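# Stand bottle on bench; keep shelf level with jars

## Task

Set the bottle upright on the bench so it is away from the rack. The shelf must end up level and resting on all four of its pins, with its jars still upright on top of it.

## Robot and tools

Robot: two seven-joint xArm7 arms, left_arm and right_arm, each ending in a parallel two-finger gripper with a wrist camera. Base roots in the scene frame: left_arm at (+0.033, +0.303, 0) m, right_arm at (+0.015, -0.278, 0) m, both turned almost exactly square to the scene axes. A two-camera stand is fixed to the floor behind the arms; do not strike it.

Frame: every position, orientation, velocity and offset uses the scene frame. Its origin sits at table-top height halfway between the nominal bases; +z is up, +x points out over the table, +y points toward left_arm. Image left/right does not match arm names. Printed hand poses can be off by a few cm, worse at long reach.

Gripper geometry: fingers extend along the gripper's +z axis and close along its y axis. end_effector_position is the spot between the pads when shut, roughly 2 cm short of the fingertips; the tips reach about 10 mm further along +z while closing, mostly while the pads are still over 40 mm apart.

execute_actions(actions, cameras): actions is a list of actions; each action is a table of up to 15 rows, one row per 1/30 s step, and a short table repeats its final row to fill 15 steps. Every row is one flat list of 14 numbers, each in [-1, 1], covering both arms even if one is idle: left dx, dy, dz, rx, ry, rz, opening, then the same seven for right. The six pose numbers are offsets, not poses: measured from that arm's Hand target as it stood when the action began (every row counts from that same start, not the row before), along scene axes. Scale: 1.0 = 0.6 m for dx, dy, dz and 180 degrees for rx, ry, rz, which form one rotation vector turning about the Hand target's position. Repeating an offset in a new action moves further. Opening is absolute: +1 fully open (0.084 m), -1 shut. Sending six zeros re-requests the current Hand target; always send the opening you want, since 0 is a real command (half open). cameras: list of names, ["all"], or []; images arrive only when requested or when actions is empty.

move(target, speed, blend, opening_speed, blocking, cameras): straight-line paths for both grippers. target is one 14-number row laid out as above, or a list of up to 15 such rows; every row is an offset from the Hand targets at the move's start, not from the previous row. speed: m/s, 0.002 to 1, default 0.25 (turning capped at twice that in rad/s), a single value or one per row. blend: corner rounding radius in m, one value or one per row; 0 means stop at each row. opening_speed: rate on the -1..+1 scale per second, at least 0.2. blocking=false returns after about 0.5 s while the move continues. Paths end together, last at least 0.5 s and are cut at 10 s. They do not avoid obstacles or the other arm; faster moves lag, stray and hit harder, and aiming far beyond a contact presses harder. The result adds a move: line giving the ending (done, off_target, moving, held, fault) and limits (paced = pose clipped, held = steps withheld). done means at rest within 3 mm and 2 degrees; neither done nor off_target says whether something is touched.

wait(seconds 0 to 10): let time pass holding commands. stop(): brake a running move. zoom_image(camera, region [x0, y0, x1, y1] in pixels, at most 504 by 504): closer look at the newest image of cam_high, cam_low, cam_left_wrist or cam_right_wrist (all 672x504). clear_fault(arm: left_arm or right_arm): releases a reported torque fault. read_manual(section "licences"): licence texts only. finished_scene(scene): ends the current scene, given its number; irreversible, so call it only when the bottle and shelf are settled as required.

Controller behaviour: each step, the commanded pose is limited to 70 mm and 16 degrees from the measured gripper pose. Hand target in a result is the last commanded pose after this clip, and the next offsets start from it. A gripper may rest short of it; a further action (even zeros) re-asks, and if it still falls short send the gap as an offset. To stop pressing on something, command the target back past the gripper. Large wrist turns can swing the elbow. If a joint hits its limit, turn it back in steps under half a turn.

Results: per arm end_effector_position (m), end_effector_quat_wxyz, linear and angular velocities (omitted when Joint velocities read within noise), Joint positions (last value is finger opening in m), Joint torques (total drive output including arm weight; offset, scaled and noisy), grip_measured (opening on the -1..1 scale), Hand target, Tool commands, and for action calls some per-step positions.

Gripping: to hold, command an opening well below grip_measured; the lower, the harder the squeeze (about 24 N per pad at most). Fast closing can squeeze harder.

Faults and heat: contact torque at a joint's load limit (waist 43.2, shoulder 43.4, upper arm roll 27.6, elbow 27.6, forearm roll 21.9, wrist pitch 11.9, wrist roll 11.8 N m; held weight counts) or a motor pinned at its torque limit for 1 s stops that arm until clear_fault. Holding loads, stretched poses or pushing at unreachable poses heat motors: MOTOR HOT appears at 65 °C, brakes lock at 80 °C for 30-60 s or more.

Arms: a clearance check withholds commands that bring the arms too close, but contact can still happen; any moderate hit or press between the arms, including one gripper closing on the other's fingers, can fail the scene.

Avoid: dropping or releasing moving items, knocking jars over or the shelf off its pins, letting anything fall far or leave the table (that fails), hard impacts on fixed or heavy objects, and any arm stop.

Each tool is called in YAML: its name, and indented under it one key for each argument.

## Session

execute_actions:
  actions: []

zoom_image:
  camera: "cam_high"
  region: [230, 160, 440, 400]

zoom_image:
  camera: "cam_low"
  region: [280, 200, 420, 310]

Scene clock: 0.00 s.
left_arm: end_effector_position=(+0.4640, +0.4044, +0.2206) grip_measured=+1.00 end_effector_quat_wxyz=(-0.139, +0.986, +0.071, +0.065) | right_arm: end_effector_position=(+0.0464, +0.1391, +0.2589) grip_measured=+1.00 end_effector_quat_wxyz=(-0.115, +0.871, +0.406, +0.250)
Joint positions: left_arm=[0.223 -0.187 -0.096 0.84 0.325 0.906 -0.211 0.084] | right_arm=[1.278 -0.505 0.318 0.579 -0.352 0.67 0.973 0.084]
Joint velocities: within noise
Joint torques (N m): no reading
Hand target: left_arm +0.4640, +0.4044, +0.2206; -0.139, +0.986, +0.071, +0.065 | right_arm +0.0464, +0.1391, +0.2589; -0.115, +0.871, +0.406, +0.250
Tool commands: left_gripper/opening=+1.0 right_gripper/opening=+1.0

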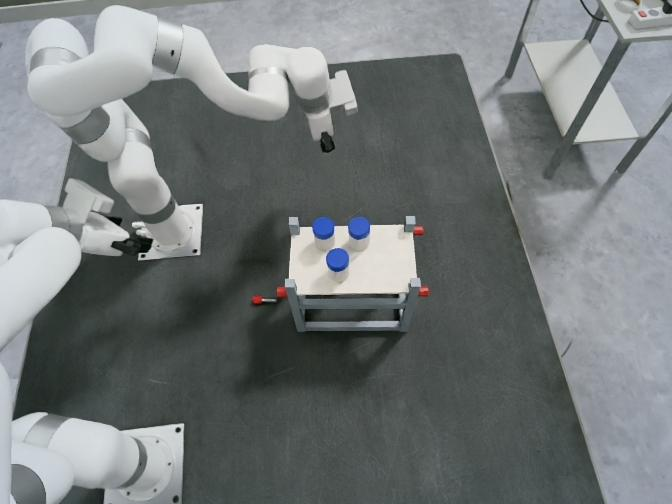

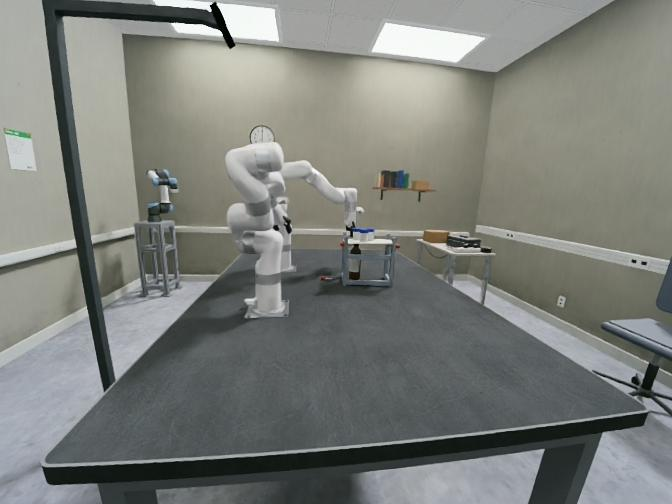

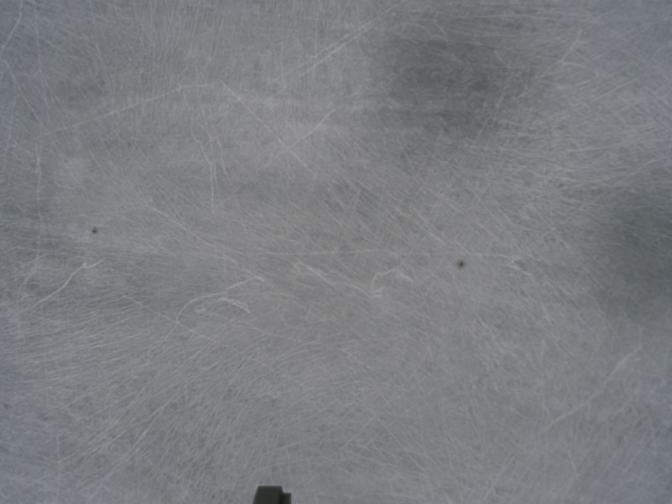

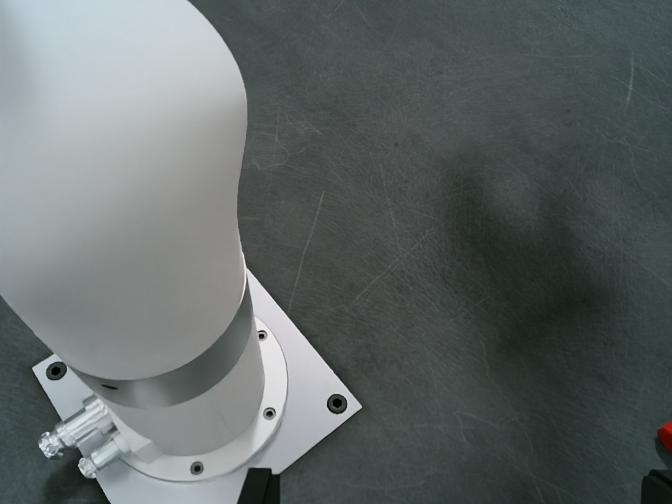

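Scaled by 2.100 from the camera's 672x504 image, which has a finer 960x720 frame.

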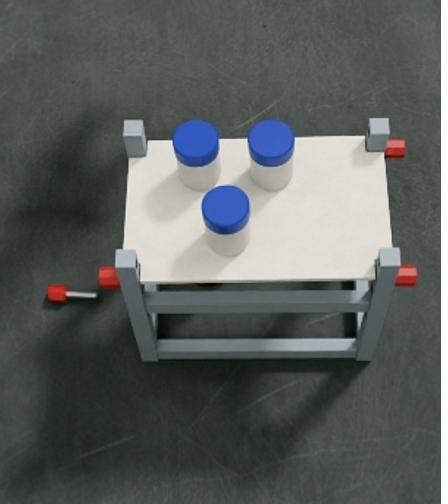

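Scaled by 3.600 from the camera's 672x504 image, which has a finer 960x720 frame.

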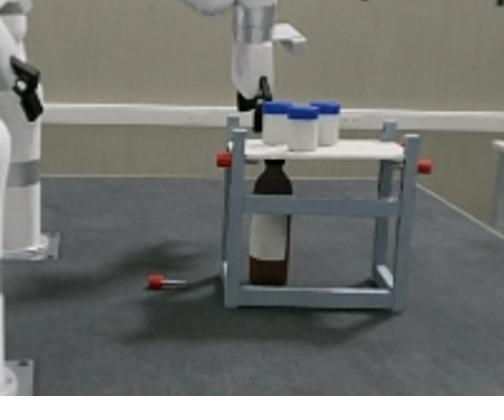

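move:
  target: [0.0922,-0.224,0.1323,-0.0161,0.5678,0.7382,0,0.2977,-0.0952,-0.1982,-0.0734,0.1689,-0.2865,0]
  speed: 0.4
  cameras: ["all"]

Scene clock: 6.77 s.
left_arm: end_effector_position=(+0.5194, +0.2701, +0.2999) grip_measured=-0.01 end_effector_quat_wxyz=(-0.092, +0.092, +0.701, -0.701) | right_arm: end_effector_position=(+0.2250, +0.0820, +0.1400) grip_measured=-0.01 end_effector_quat_wxyz=(+0.001, +1.000, -0.026, +0.000)
Joint positions: left_arm=[0.46 0.631 -0.034 1.619 -1.135 2.117 -2.442 0.044] | right_arm=[1.028 -0.061 -0.005 0.778 -0.002 0.842 1.096 0.044]
Joint torques (N m): left_arm=[-3.39 -35.05 -0.88 10.66 -4.47 -1.09 -1.48] | right_arm=[-5.9 -11.54 -2.19 19.52 3.81 0.5 0.34]
Hand target: left_arm +0.5193, +0.2700, +0.2999; -0.092, +0.092, +0.701, -0.701 | right_arm +0.2250, +0.0820, +0.1400; +0.001, +1.000, -0.026, +0.000
Off the commanded pose: left_arm 0.000 m, 0 deg | right_arm 0.000 m, 0 deg.
move: done

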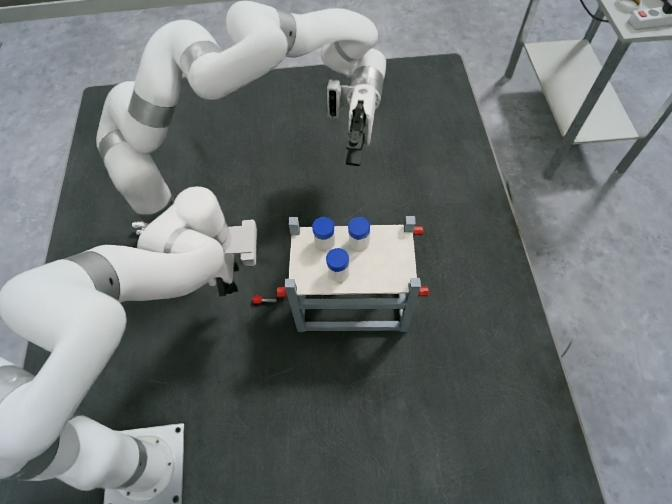

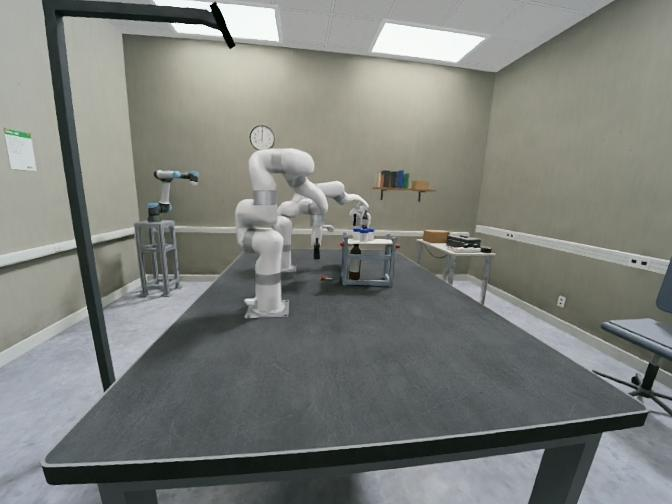

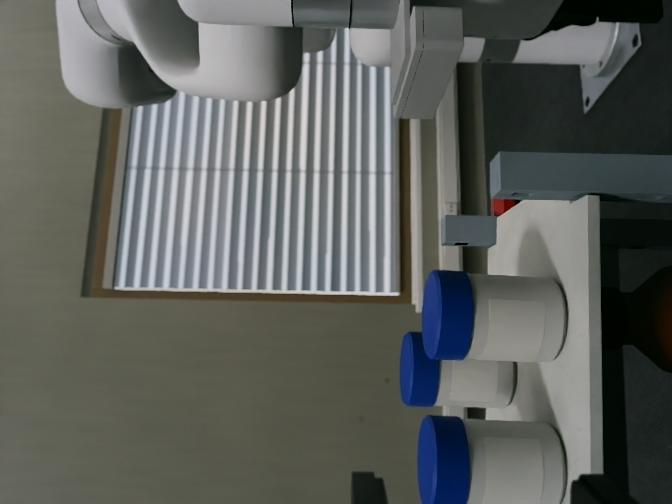

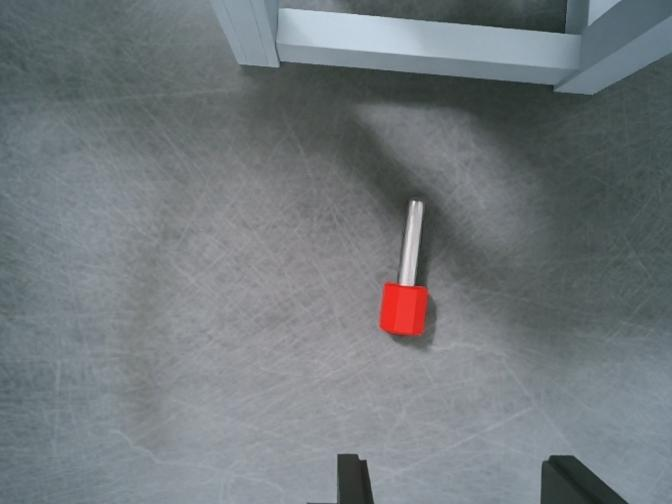

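move:
  target: [-0.022,-0.0918,-0.1417,0,0,-0.0183,-0.3,0.0522,-0.0023,-0.1958,0,0,-0.0344,0]
  speed: 0.12
  cameras: ["cam_left_wrist","cam_right_wrist"]

Scene clock: 9.20 s.
left_arm: end_effector_position=(+0.5062, +0.2149, +0.2149) grip_measured=-0.32 end_effector_quat_wxyz=(-0.112, +0.112, +0.698, -0.698) | right_arm: end_effector_position=(+0.2564, +0.0806, +0.0225) grip_measured=-0.01 end_effector_quat_wxyz=(+0.001, +0.997, -0.080, +0.000)
Joint positions: left_arm=[0.368 0.713 -0.054 1.516 -1.077 1.991 -2.279 0.03] | right_arm=[0.995 0.254 -0.035 0.754 0.016 0.503 1.127 0.044]
Joint torques (N m): left_arm=[-3.62 -26.02 -4.06 9.52 1.79 -0.95 1.43] | right_arm=[-5.57 -14.33 -1.67 16.26 3.99 -5.27 0.74]
Hand target: left_arm +0.5061, +0.2149, +0.2149; -0.112, +0.112, +0.698, -0.698 | right_arm +0.2563, +0.0806, +0.0225; +0.001, +0.997, -0.080, +0.000
Off the commanded pose: left_arm 0.000 m, 0 deg | right_arm 0.000 m, 0 deg.
move: done
Images, in order (width x height): cam_left_wrist 672x504, cam_right_wrist 672x504.

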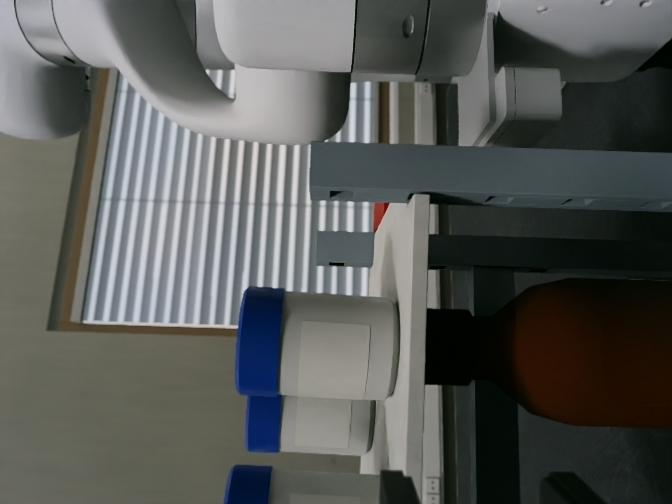

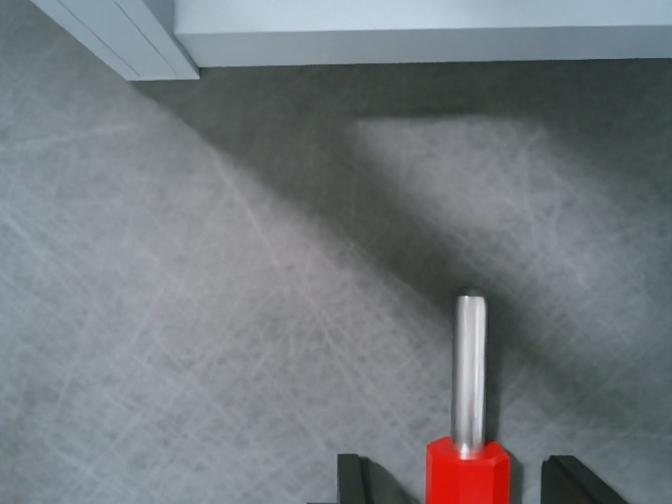

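move:
  target:
    - [0,0,0,0,0,0,-0.3,-0.0004,-0.003,0,0,0,0,0]
    - [0,0,0,0,0,0,-0.3,-0.0004,-0.003,0,0,0,0,-1]
  speed: 0.05
  opening_speed: 1.2
  cameras: ["cam_right_wrist"]

Scene clock: 11.03 s.
left_arm: end_effector_position=(+0.5061, +0.2149, +0.2149) grip_measured=-0.32 end_effector_quat_wxyz=(-0.112, +0.112, +0.698, -0.698) | right_arm: end_effector_position=(+0.2561, +0.0788, +0.0225) grip_measured=-0.60 end_effector_quat_wxyz=(+0.001, +0.997, -0.080, +0.000)
Joint positions: left_arm=[0.368 0.713 -0.055 1.516 -1.077 1.991 -2.279 0.03] | right_arm=[0.993 0.25 -0.035 0.748 0.016 0.501 1.125 0.018]
Joint torques (N m): left_arm=[-3.53 -26.04 -4.02 9.54 1.76 -1.03 1.43] | right_arm=[-5.54 -20.81 -2.4 11.87 3.02 -5.13 -2.24]
Hand target: left_arm +0.5061, +0.2149, +0.2149; -0.112, +0.112, +0.698, -0.698 | right_arm +0.2561, +0.0788, +0.0225; +0.001, +0.997, -0.080, +0.000
Off the commanded pose: left_arm 0.000 m, 0 deg | right_arm 0.000 m, 0 deg.
move: done
Images, in order (width x height): cam_right_wrist 672x504.

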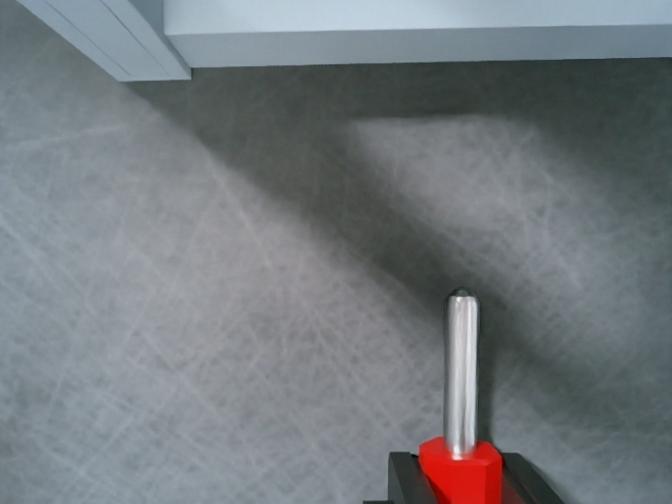

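execute_actions:
  actions: []
  cameras: ["cam_left_wrist"]

zoom_image:
  camera: "cam_left_wrist"
  region: [300, 130, 480, 280]

zoom_image:
  camera: "cam_left_wrist"
  region: [460, 130, 672, 280]

Scene clock: 11.27 s.
left_arm: end_effector_position=(+0.5061, +0.2149, +0.2149) grip_measured=-0.32 end_effector_quat_wxyz=(-0.112, +0.112, +0.698, -0.698) | right_arm: end_effector_position=(+0.2561, +0.0788, +0.0225) grip_measured=-0.60 end_effector_quat_wxyz=(+0.001, +0.997, -0.080, +0.000)
Joint positions: left_arm=[0.368 0.713 -0.055 1.516 -1.077 1.991 -2.279 0.03] | right_arm=[0.993 0.25 -0.035 0.748 0.016 0.501 1.125 0.018]
Joint velocities: within noise
Joint torques (N m): left_arm=[-3.66 -26 -3.98 9.6 1.72 -0.94 1.32] | right_arm=[-5.16 -20.67 -2.56 11.8 2.9 -4.97 -2.17]
Hand target: left_arm +0.5061, +0.2149, +0.2149; -0.112, +0.112, +0.698, -0.698 | right_arm +0.2561, +0.0788, +0.0225; +0.001, +0.997, -0.080, +0.000
Tool commands: left_gripper/opening=-0.3 right_gripper/opening=-1.0
Off the commanded pose: left_arm 0.000 m, 0 deg | right_arm 0.000 m, 0 deg.
Images, in order (width x height): cam_left_wrist 672x504.

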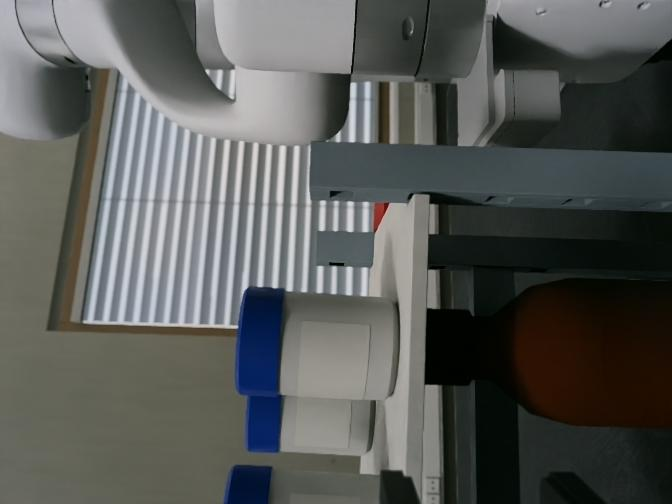

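Scaled by 2.800 from the camera's 672x504 image, which has a finer 960x720 frame.

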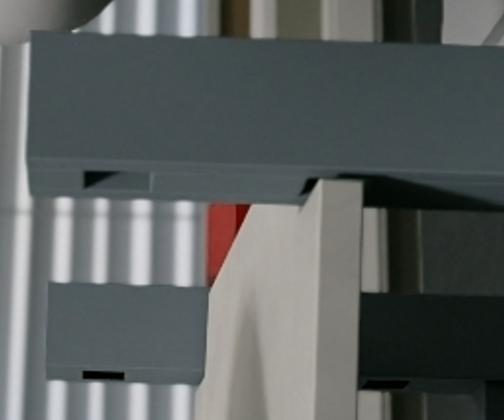

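Scaled by 2.377 from the camera's 672x504 image, which has a finer 960x720 frame.

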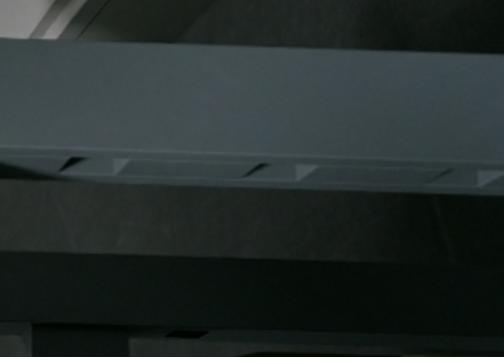

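move:
  target:
    - [0,0,0,0,0,0,-0.3,0,0,0.3358,0,0,0,-1]
    - [0,0,0,0,0,0,-0.3,0.0728,0.1185,0.3358,0,0,0.0117,-1]
  speed: 0.25
  blend: [0.04,0]
  cameras: ["cam_left_wrist","cam_right_wrist"]

zoom_image:
  camera: "cam_right_wrist"
  region: [320, 60, 600, 320]

zoom_image:
  camera: "cam_left_wrist"
  region: [300, 0, 500, 220]

Scene clock: 14.37 s.
left_arm: end_effector_position=(+0.5061, +0.2149, +0.2149) grip_measured=-0.32 end_effector_quat_wxyz=(-0.112, +0.112, +0.698, -0.698) | right_arm: end_effector_position=(+0.2997, +0.1500, +0.2240) grip_measured=-0.60 end_effector_quat_wxyz=(+0.001, +0.998, -0.062, +0.000)
Joint positions: left_arm=[0.368 0.713 -0.055 1.516 -1.077 1.991 -2.279 0.03] | right_arm=[0.999 0.148 -0.037 1.285 0.005 1.14 1.103 0.018]
Joint torques (N m): left_arm=[-3.55 -26.05 -3.87 9.51 1.74 -0.96 1.21] | right_arm=[-5.93 -16.88 -2.27 21.37 3.75 0.4 -2.6]
Hand target: left_arm +0.5061, +0.2149, +0.2149; -0.112, +0.112, +0.698, -0.698 | right_arm +0.2998, +0.1499, +0.2240; +0.001, +0.998, -0.062, +0.000
Off the commanded pose: left_arm 0.000 m, 0 deg | right_arm 0.000 m, 0 deg.
move: done
Images, in order (width x height): cam_left_wrist 672x504, cam_right_wrist 672x504.

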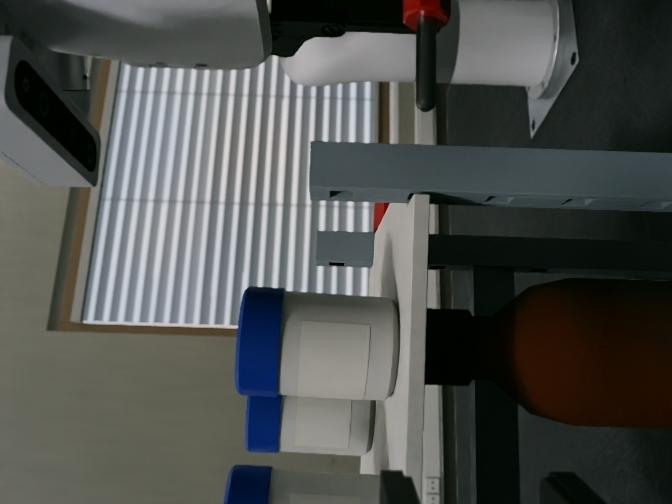

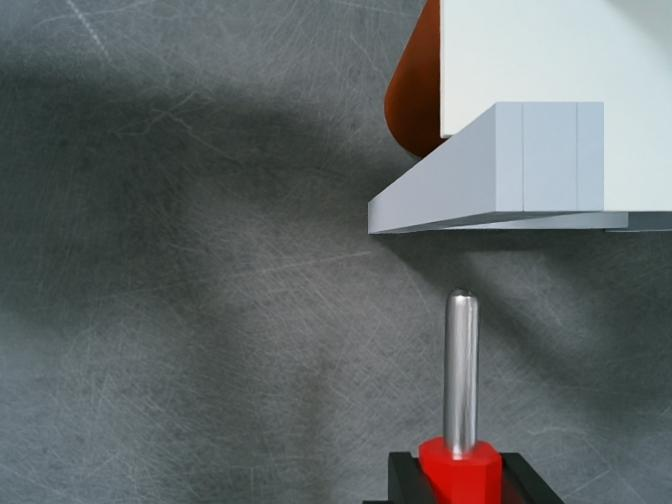

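Scaled by 1.800 from the camera's 672x504 image, which has a finer 960x720 frame.

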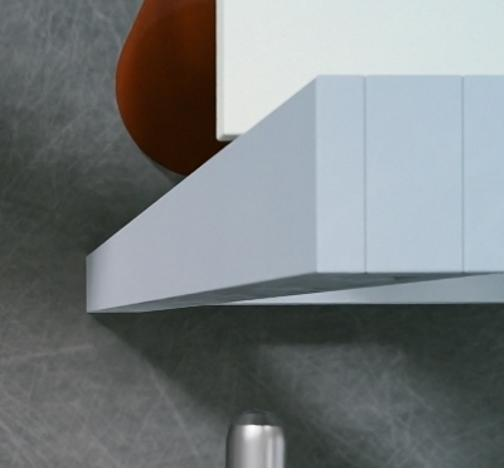

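Scaled by 2.291 from the camera's 672x504 image, which has a finer 960x720 frame.

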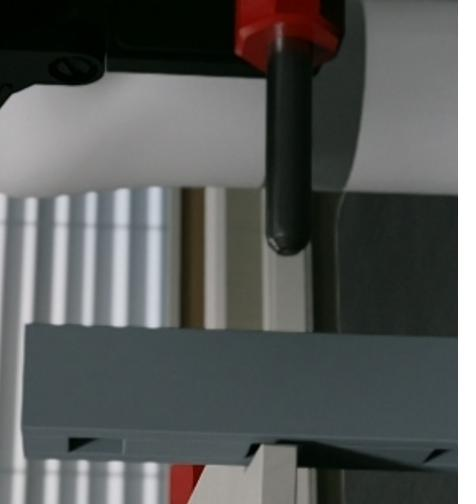

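move:
  target: [0,0,0,0,0,0,-0.3,0.01403,-0.0108,0.0035,0,0,0.0025,-1]
  speed: 0.08
  cameras: ["cam_right_wrist","cam_left_wrist"]

zoom_image:
  camera: "cam_left_wrist"
  region: [380, 60, 460, 160]

zoom_image:
  camera: "cam_left_wrist"
  region: [300, 130, 420, 220]

zoom_image:
  camera: "cam_left_wrist"
  region: [552, 130, 672, 220]

zoom_image:
  camera: "cam_right_wrist"
  region: [400, 140, 600, 320]

Scene clock: 16.03 s.
left_arm: end_effector_position=(+0.5061, +0.2149, +0.2149) grip_measured=-0.32 end_effector_quat_wxyz=(-0.112, +0.112, +0.698, -0.698) | right_arm: end_effector_position=(+0.3082, +0.1435, +0.2261) grip_measured=-0.60 end_effector_quat_wxyz=(+0.001, +0.998, -0.058, +0.000)
Joint positions: left_arm=[0.368 0.713 -0.055 1.516 -1.077 1.991 -2.279 0.03] | right_arm=[0.986 0.144 -0.045 1.287 0.006 1.145 1.074 0.018]
Joint torques (N m): left_arm=[-3.58 -25.92 -3.83 9.59 1.85 -1 1.26] | right_arm=[-6.15 -24.52 -2.46 21.41 3.84 0.45 -2.62]
Hand target: left_arm +0.5061, +0.2149, +0.2149; -0.112, +0.112, +0.698, -0.698 | right_arm +0.3082, +0.1435, +0.2261; +0.001, +0.998, -0.058, +0.000
Off the commanded pose: left_arm 0.000 m, 0 deg | right_arm 0.000 m, 0 deg.
move: done
Images, in order (width x height): cam_left_wrist 672x504, cam_right_wrist 672x504.

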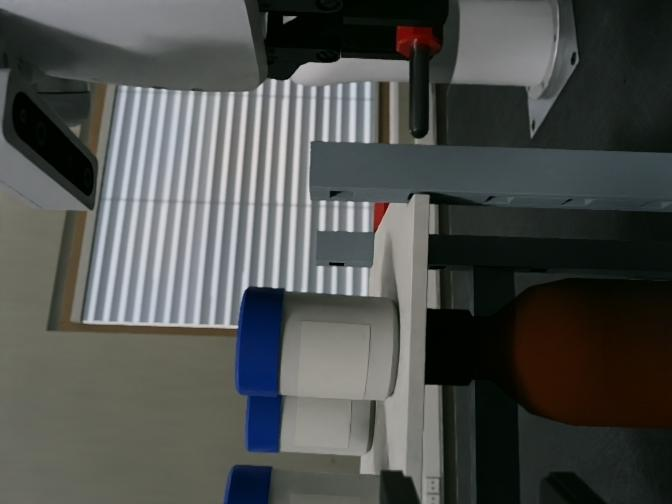

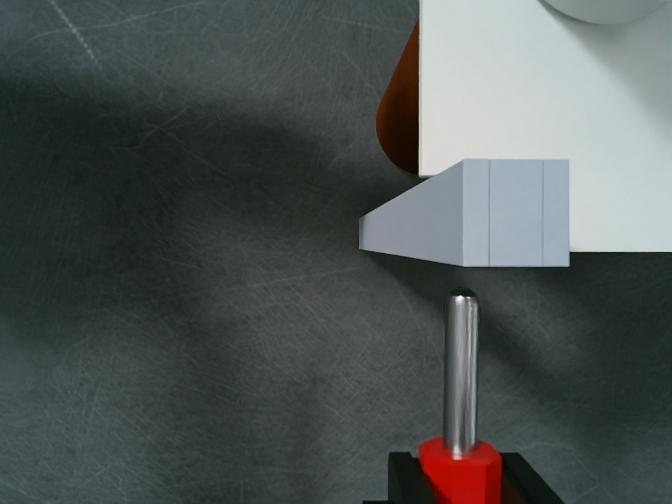

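Scaled by 5.040 from the camera's 672x504 image, which has a finer 960x720 frame.

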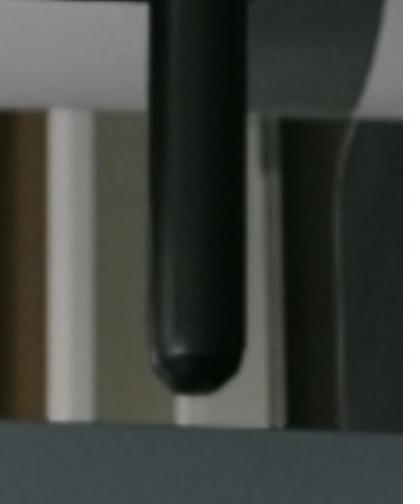

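Scaled by 4.200 from the camera's 672x504 image, which has a finer 960x720 frame.

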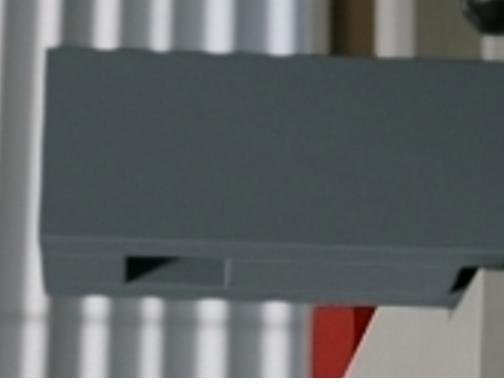

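Scaled by 4.200 from the camera's 672x504 image, which has a finer 960x720 frame.

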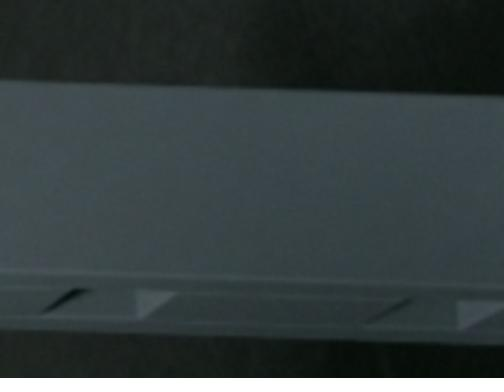

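Scaled by 2.520 from the camera's 672x504 image, which has a finer 960x720 frame.

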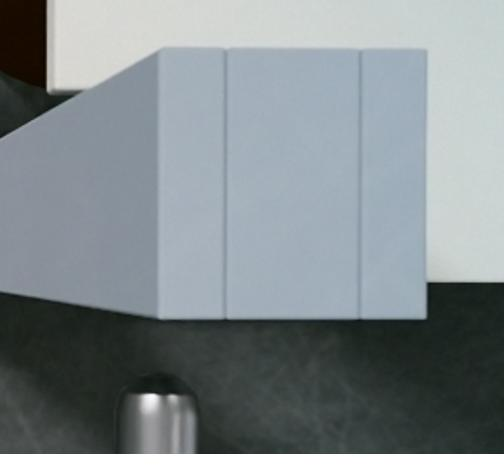

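move:
  target:
    - [-0.0373,-0.1233,0,0,0,0,-0.3,0.0001,0.0008,0,0,0,0,-1]
    - [-0.0373,-0.1233,0.0225,0,0,0,-0.3,0.0001,0.0008,0,0,0,0,-1]
    - [-0.0373,-0.1233,0.0358,0,0,0,-0.3,0.0001,0.0008,0,0,0,0,-1]
  speed: [0.12,0.05,0.03]
  cameras: ["cam_left_wrist","cam_right_wrist"]

zoom_image:
  camera: "cam_left_wrist"
  region: [350, 60, 600, 260]

zoom_image:
  camera: "cam_left_wrist"
  region: [350, 300, 600, 504]

Scene clock: 18.97 s.
left_arm: end_effector_position=(+0.4838, +0.1410, +0.2363) grip_measured=-0.32 end_effector_quat_wxyz=(-0.112, +0.112, +0.698, -0.698) | right_arm: end_effector_position=(+0.3082, +0.1439, +0.2261) grip_measured=-0.60 end_effector_quat_wxyz=(+0.001, +0.998, -0.058, +0.000)
Joint positions: left_arm=[0.281 0.556 -0.101 1.315 -1.158 1.875 -2.282 0.03] | right_arm=[0.986 0.146 -0.045 1.289 0.006 1.146 1.075 0.018]
Joint torques (N m): left_arm=[3.57 -32.94 -4.19 9.98 -4.49 3.62 -1.63] | right_arm=[5.42 -16.73 1.73 21.41 2.74 0.31 1.86]
Hand target: left_arm +0.4838, +0.1410, +0.2364; -0.112, +0.112, +0.698, -0.698 | right_arm +0.3082, +0.1439, +0.2261; +0.001, +0.998, -0.058, +0.000
Off the commanded pose: left_arm 0.000 m, 0 deg | right_arm 0.000 m, 0 deg.
move: done
Images, in order (width x height): cam_left_wrist 672x504, cam_right_wrist 672x504.

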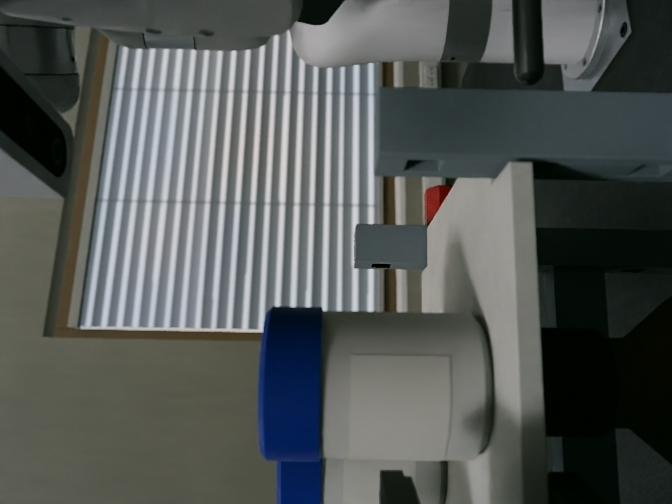

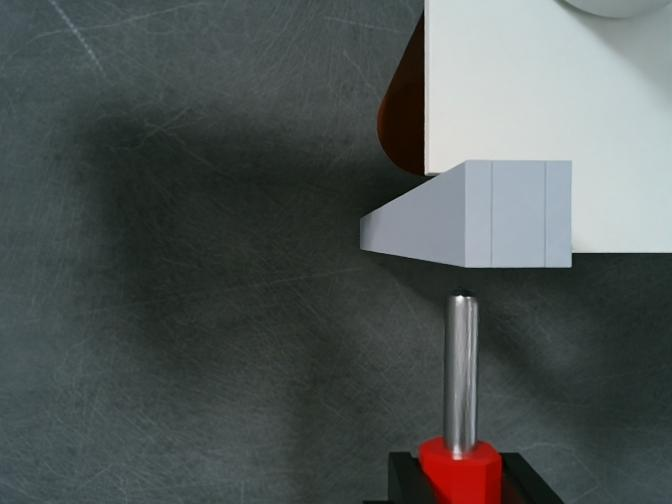

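Scaled by 2.016 from the camera's 672x504 image, which has a finer 960x720 frame.

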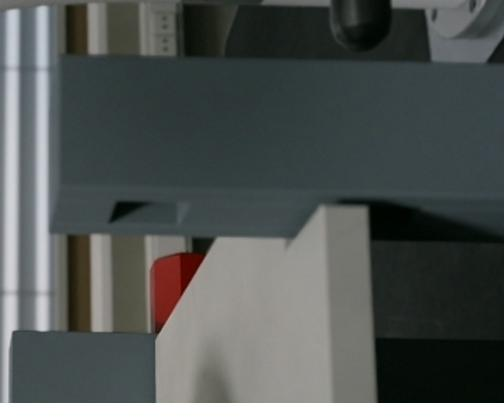

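Scaled by 2.016 from the camera's 672x504 image, which has a finer 960x720 frame.

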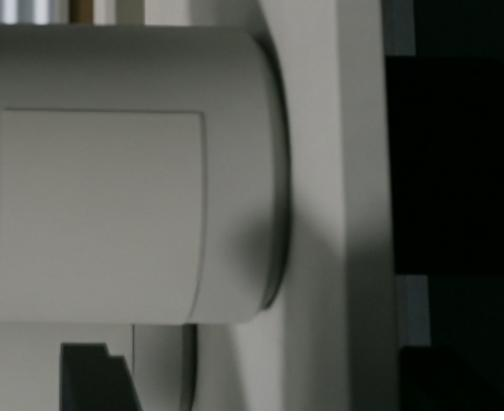

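move:
  target:
    - [0,0,0.002,0,0,0,-0.3,0,0,0,0,0,0,-1]
    - [0,0,0.002,0,0,0,-0.3,0.0199,-0.00199,0,0,0,0,-1]
  speed: [0.05,0.03]
  cameras: ["cam_left_wrist","cam_right_wrist"]

zoom_image:
  camera: "cam_right_wrist"
  region: [400, 220, 600, 460]

zoom_image:
  camera: "cam_left_wrist"
  region: [400, 0, 640, 240]

Scene clock: 20.60 s.
left_arm: end_effector_position=(+0.4838, +0.1410, +0.2376) grip_measured=-0.32 end_effector_quat_wxyz=(-0.112, +0.112, +0.698, -0.698) | right_arm: end_effector_position=(+0.3202, +0.1427, +0.2261) grip_measured=-0.60 end_effector_quat_wxyz=(+0.001, +0.998, -0.058, +0.000)
Joint positions: left_arm=[0.281 0.554 -0.102 1.315 -1.159 1.876 -2.284 0.03] | right_arm=[0.974 0.165 -0.054 1.314 0.008 1.151 1.053 0.018]
Joint torques (N m): left_arm=[3.79 -33.34 -4.07 10.04 -4.48 3.66 -1.62] | right_arm=[-6.2 -17.37 -2.51 22.05 3.49 0.27 -2.58]
Hand target: left_arm +0.4838, +0.1410, +0.2376; -0.112, +0.112, +0.698, -0.698 | right_arm +0.3202, +0.1427, +0.2261; +0.001, +0.998, -0.058, +0.000
Off the commanded pose: left_arm 0.000 m, 0 deg | right_arm 0.000 m, 0 deg.
move: done
Images, in order (width x height): cam_left_wrist 672x504, cam_right_wrist 672x504.

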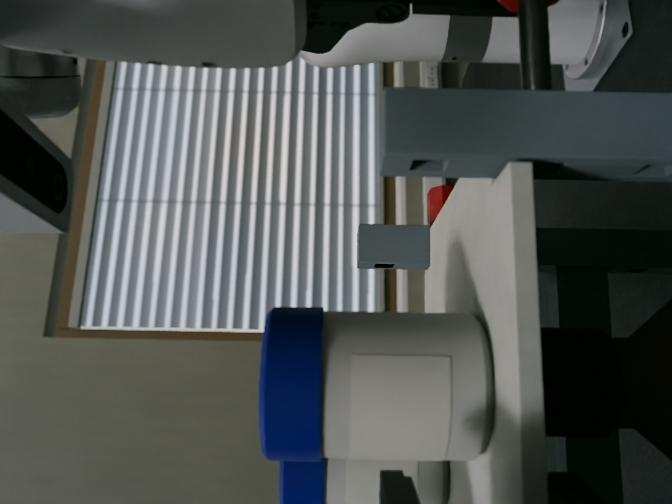

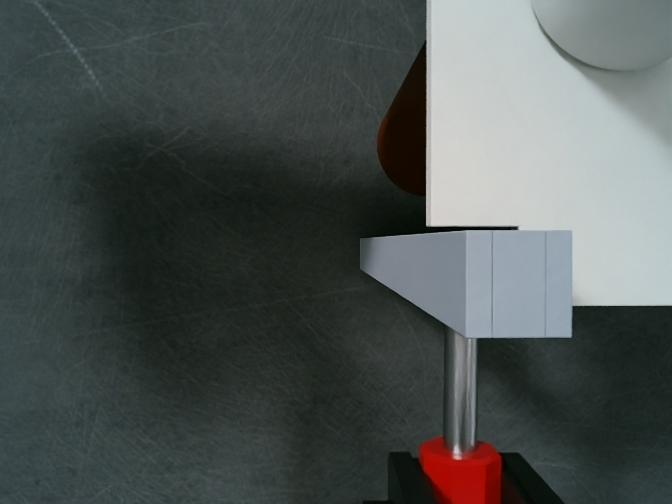

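Scaled by 2.100 from the camera's 672x504 image, which has a finer 960x720 frame.

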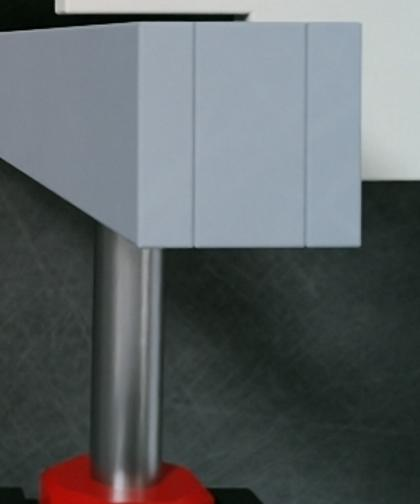

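Scaled by 2.100 from the camera's 672x504 image, which has a finer 960x720 frame.

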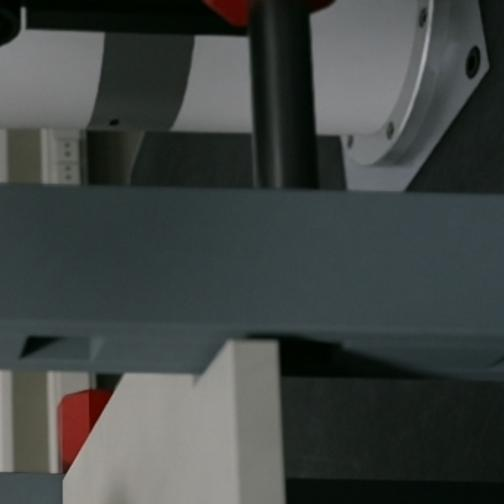

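move:
  target:
    - [0,0,0,0,0,0,-0.3,0.01658,-0.00166,-0.0005,0,0,0,-1]
    - [0,0,0,0,0,0,-0.3,0.0299,-0.003,-0.0005,0,0,0,-1]
  speed: 0.03
  blend: [0.003,0]
  cameras: ["cam_left_wrist","cam_right_wrist"]

zoom_image:
  camera: "cam_right_wrist"
  region: [400, 264, 600, 504]

zoom_image:
  camera: "cam_left_wrist"
  region: [400, 0, 640, 240]

Scene clock: 21.80 s.
left_arm: end_effector_position=(+0.4838, +0.1410, +0.2376) grip_measured=-0.32 end_effector_quat_wxyz=(-0.112, +0.112, +0.698, -0.698) | right_arm: end_effector_position=(+0.3381, +0.1409, +0.2258) grip_measured=-0.60 end_effector_quat_wxyz=(+0.001, +0.998, -0.058, +0.000)
Joint positions: left_arm=[0.281 0.554 -0.102 1.315 -1.159 1.876 -2.284 0.03] | right_arm=[0.954 0.197 -0.066 1.354 0.013 1.16 1.02 0.018]
Joint torques (N m): left_arm=[3.71 -33.4 -4.02 10.08 -4.43 3.59 -1.6] | right_arm=[-5.73 -17.7 -2.39 21.48 3.87 0.3 -2.62]
Hand target: left_arm +0.4838, +0.1410, +0.2376; -0.112, +0.112, +0.698, -0.698 | right_arm +0.3381, +0.1409, +0.2258; +0.001, +0.998, -0.058, +0.000
Off the commanded pose: left_arm 0.000 m, 0 deg | right_arm 0.000 m, 0 deg.
move: done
Images, in order (width x height): cam_left_wrist 672x504, cam_right_wrist 672x504.

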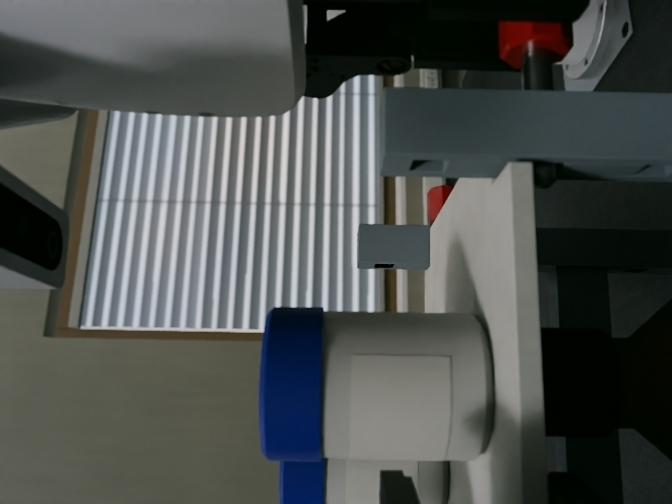

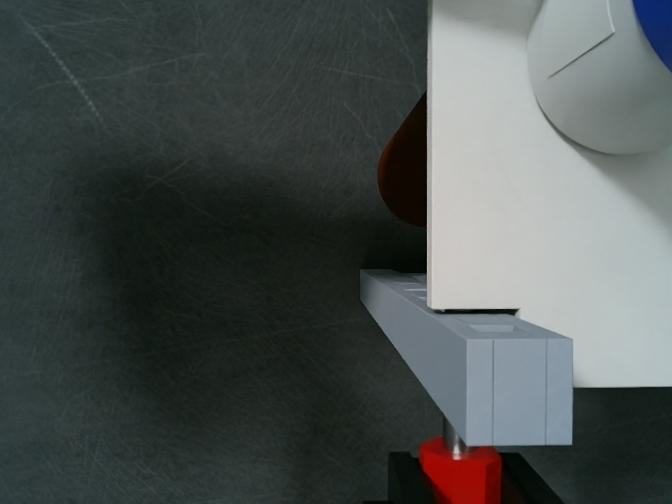

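Scaled by 2.100 from the camera's 672x504 image, which has a finer 960x720 frame.

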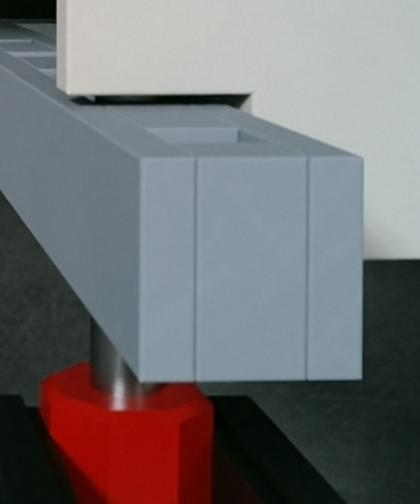

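Scaled by 2.100 from the camera's 672x504 image, which has a finer 960x720 frame.

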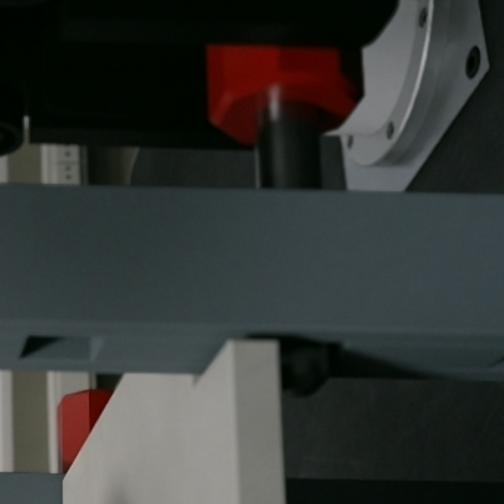

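move:
  target:
    - [0,0,0,0,0,0,-0.3,0.0182,-0.0023,0,0,0,0,-1]
    - [0,0,0,0,0,0,-0.3,0.0253,-0.0031,0,0,0,0,-1]
  speed: [0.03,0.02]
  blend: [0.002,0]
  cameras: ["cam_left_wrist","cam_right_wrist"]

zoom_image:
  camera: "cam_left_wrist"
  region: [400, 0, 640, 240]

Scene clock: 22.83 s.
left_arm: end_effector_position=(+0.4838, +0.1410, +0.2376) grip_measured=-0.32 end_effector_quat_wxyz=(-0.112, +0.112, +0.698, -0.698) | right_arm: end_effector_position=(+0.3532, +0.1391, +0.2257) grip_measured=-0.60 end_effector_quat_wxyz=(+0.001, +0.998, -0.058, +0.000)
Joint positions: left_arm=[0.281 0.554 -0.102 1.315 -1.159 1.876 -2.284 0.03] | right_arm=[0.938 0.224 -0.076 1.389 0.017 1.169 0.993 0.018]
Joint torques (N m): left_arm=[3.48 -33.17 -4.09 10.06 -4.47 3.55 -1.59] | right_arm=[-6.97 -18.33 -3.35 23.29 3.53 -0.86 -2.45]
Hand target: left_arm +0.4838, +0.1410, +0.2376; -0.112, +0.112, +0.698, -0.698 | right_arm +0.3533, +0.1391, +0.2258; +0.001, +0.998, -0.058, +0.000
Off the commanded pose: left_arm 0.000 m, 0 deg | right_arm 0.000 m, 0 deg.
move: done
Images, in order (width x height): cam_left_wrist 672x504, cam_right_wrist 672x504.

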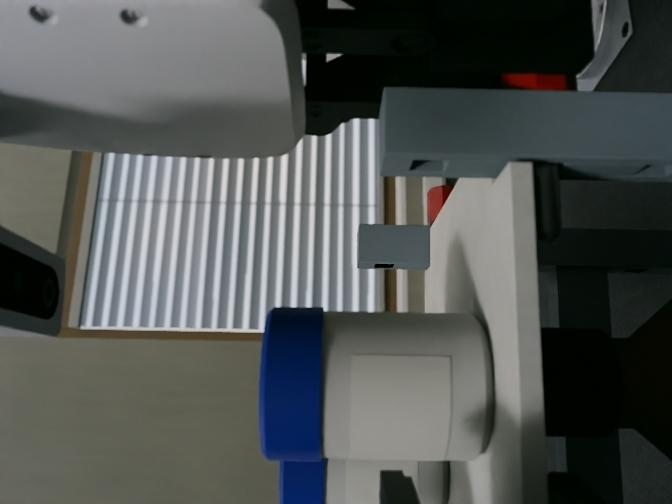

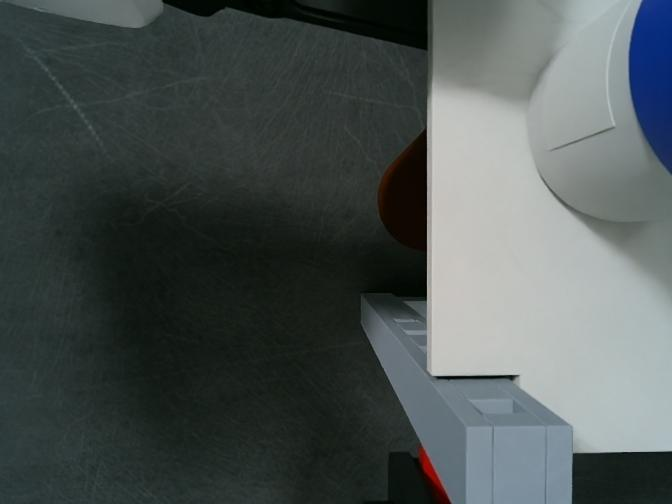

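Scaled by 2.100 from the camera's 672x504 image, which has a finer 960x720 frame.

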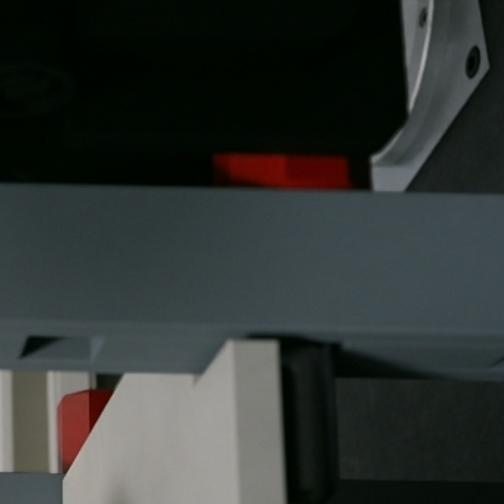

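move:
  target:
    - [0,0,0,0,0,0,-0.3,-0.001,0.0001,0,0,0,0,-1]
    - [0,0,0,0,0,0,-0.3,-0.001,0.0001,0,0,0,0,0]
    - [0,0,0,0,0,0,-0.3,-0.075,0.0075,0,0,0,0,0]
    - [0,0,-0.0183,0,0,0,-0.3,-0.1,0.0,0.08,0,0,0,0]
  speed: [0.03,0.03,0.1,0.05]
  blend: [0,0,0,0]
  opening_speed: 1.5
  cameras: ["cam_left_wrist","cam_right_wrist"]

zoom_image:
  camera: "cam_left_wrist"
  region: [350, 0, 600, 240]

zoom_image:
  camera: "cam_left_wrist"
  region: [350, 300, 600, 504]

Scene clock: 26.97 s.
left_arm: end_effector_position=(+0.4838, +0.1410, +0.2266) grip_measured=-0.32 end_effector_quat_wxyz=(-0.112, +0.112, +0.698, -0.698) | right_arm: end_effector_position=(+0.2933, +0.1391, +0.2737) grip_measured=-0.01 end_effector_quat_wxyz=(+0.001, +0.998, -0.058, +0.000)
Joint positions: left_arm=[0.279 0.576 -0.1 1.317 -1.153 1.867 -2.266 0.03] | right_arm=[0.998 0.081 -0.037 1.345 0.002 1.267 1.096 0.044]
Joint torques (N m): left_arm=[-3.6 -23.41 -0.63 14.08 1.81 -0.93 1.39] | right_arm=[5.56 -22.65 1.88 21.34 -4.03 0.63 2.35]
Hand target: left_arm +0.4838, +0.1410, +0.2266; -0.112, +0.112, +0.698, -0.698 | right_arm +0.2933, +0.1391, +0.2738; +0.001, +0.998, -0.058, +0.000
Off the commanded pose: left_arm 0.000 m, 0 deg | right_arm 0.000 m, 0 deg.
move: done
Images, in order (width x height): cam_left_wrist 672x504, cam_right_wrist 672x504.

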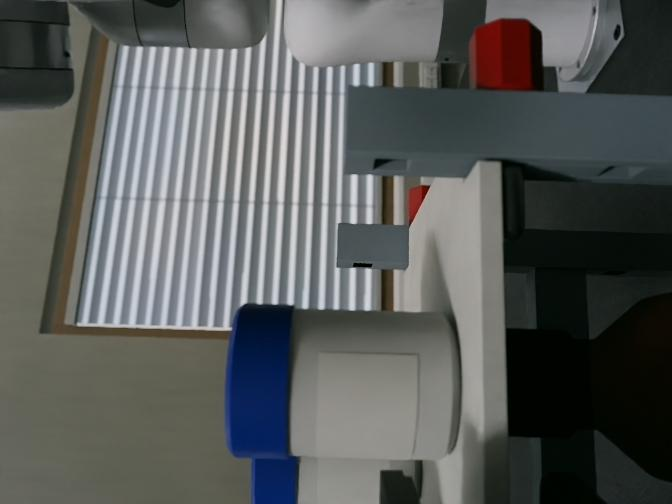

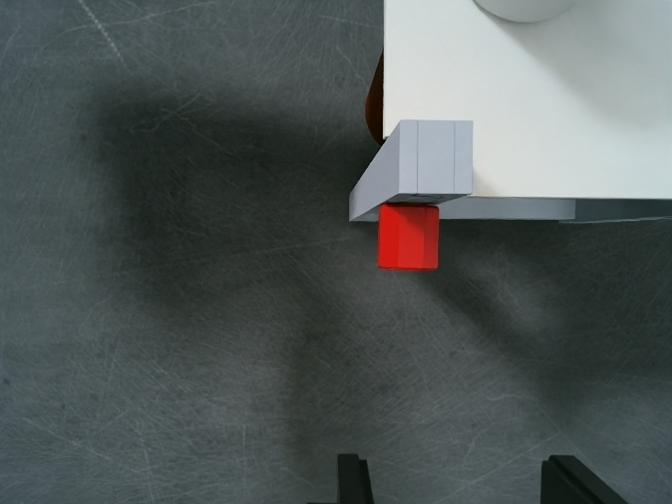

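Scaled by 2.016 from the camera's 672x504 image, which has a finer 960x720 frame.

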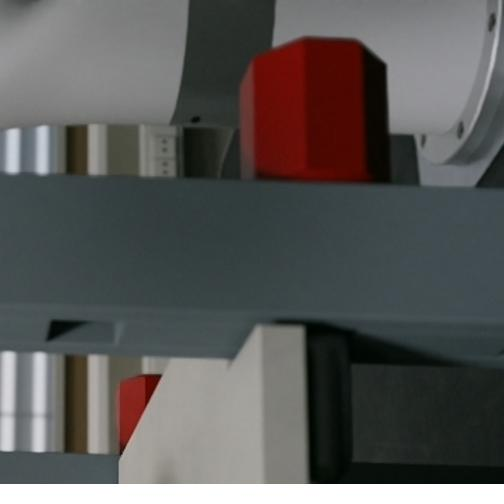

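Scaled by 2.016 from the camera's 672x504 image, which has a finer 960x720 frame.

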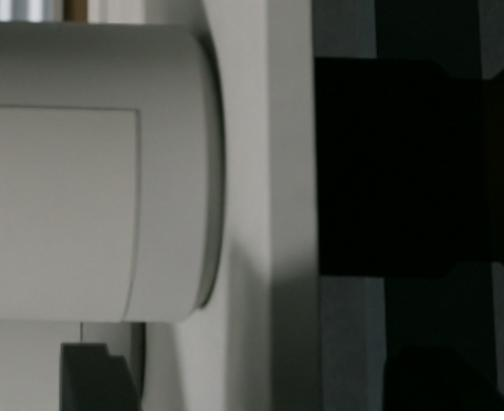

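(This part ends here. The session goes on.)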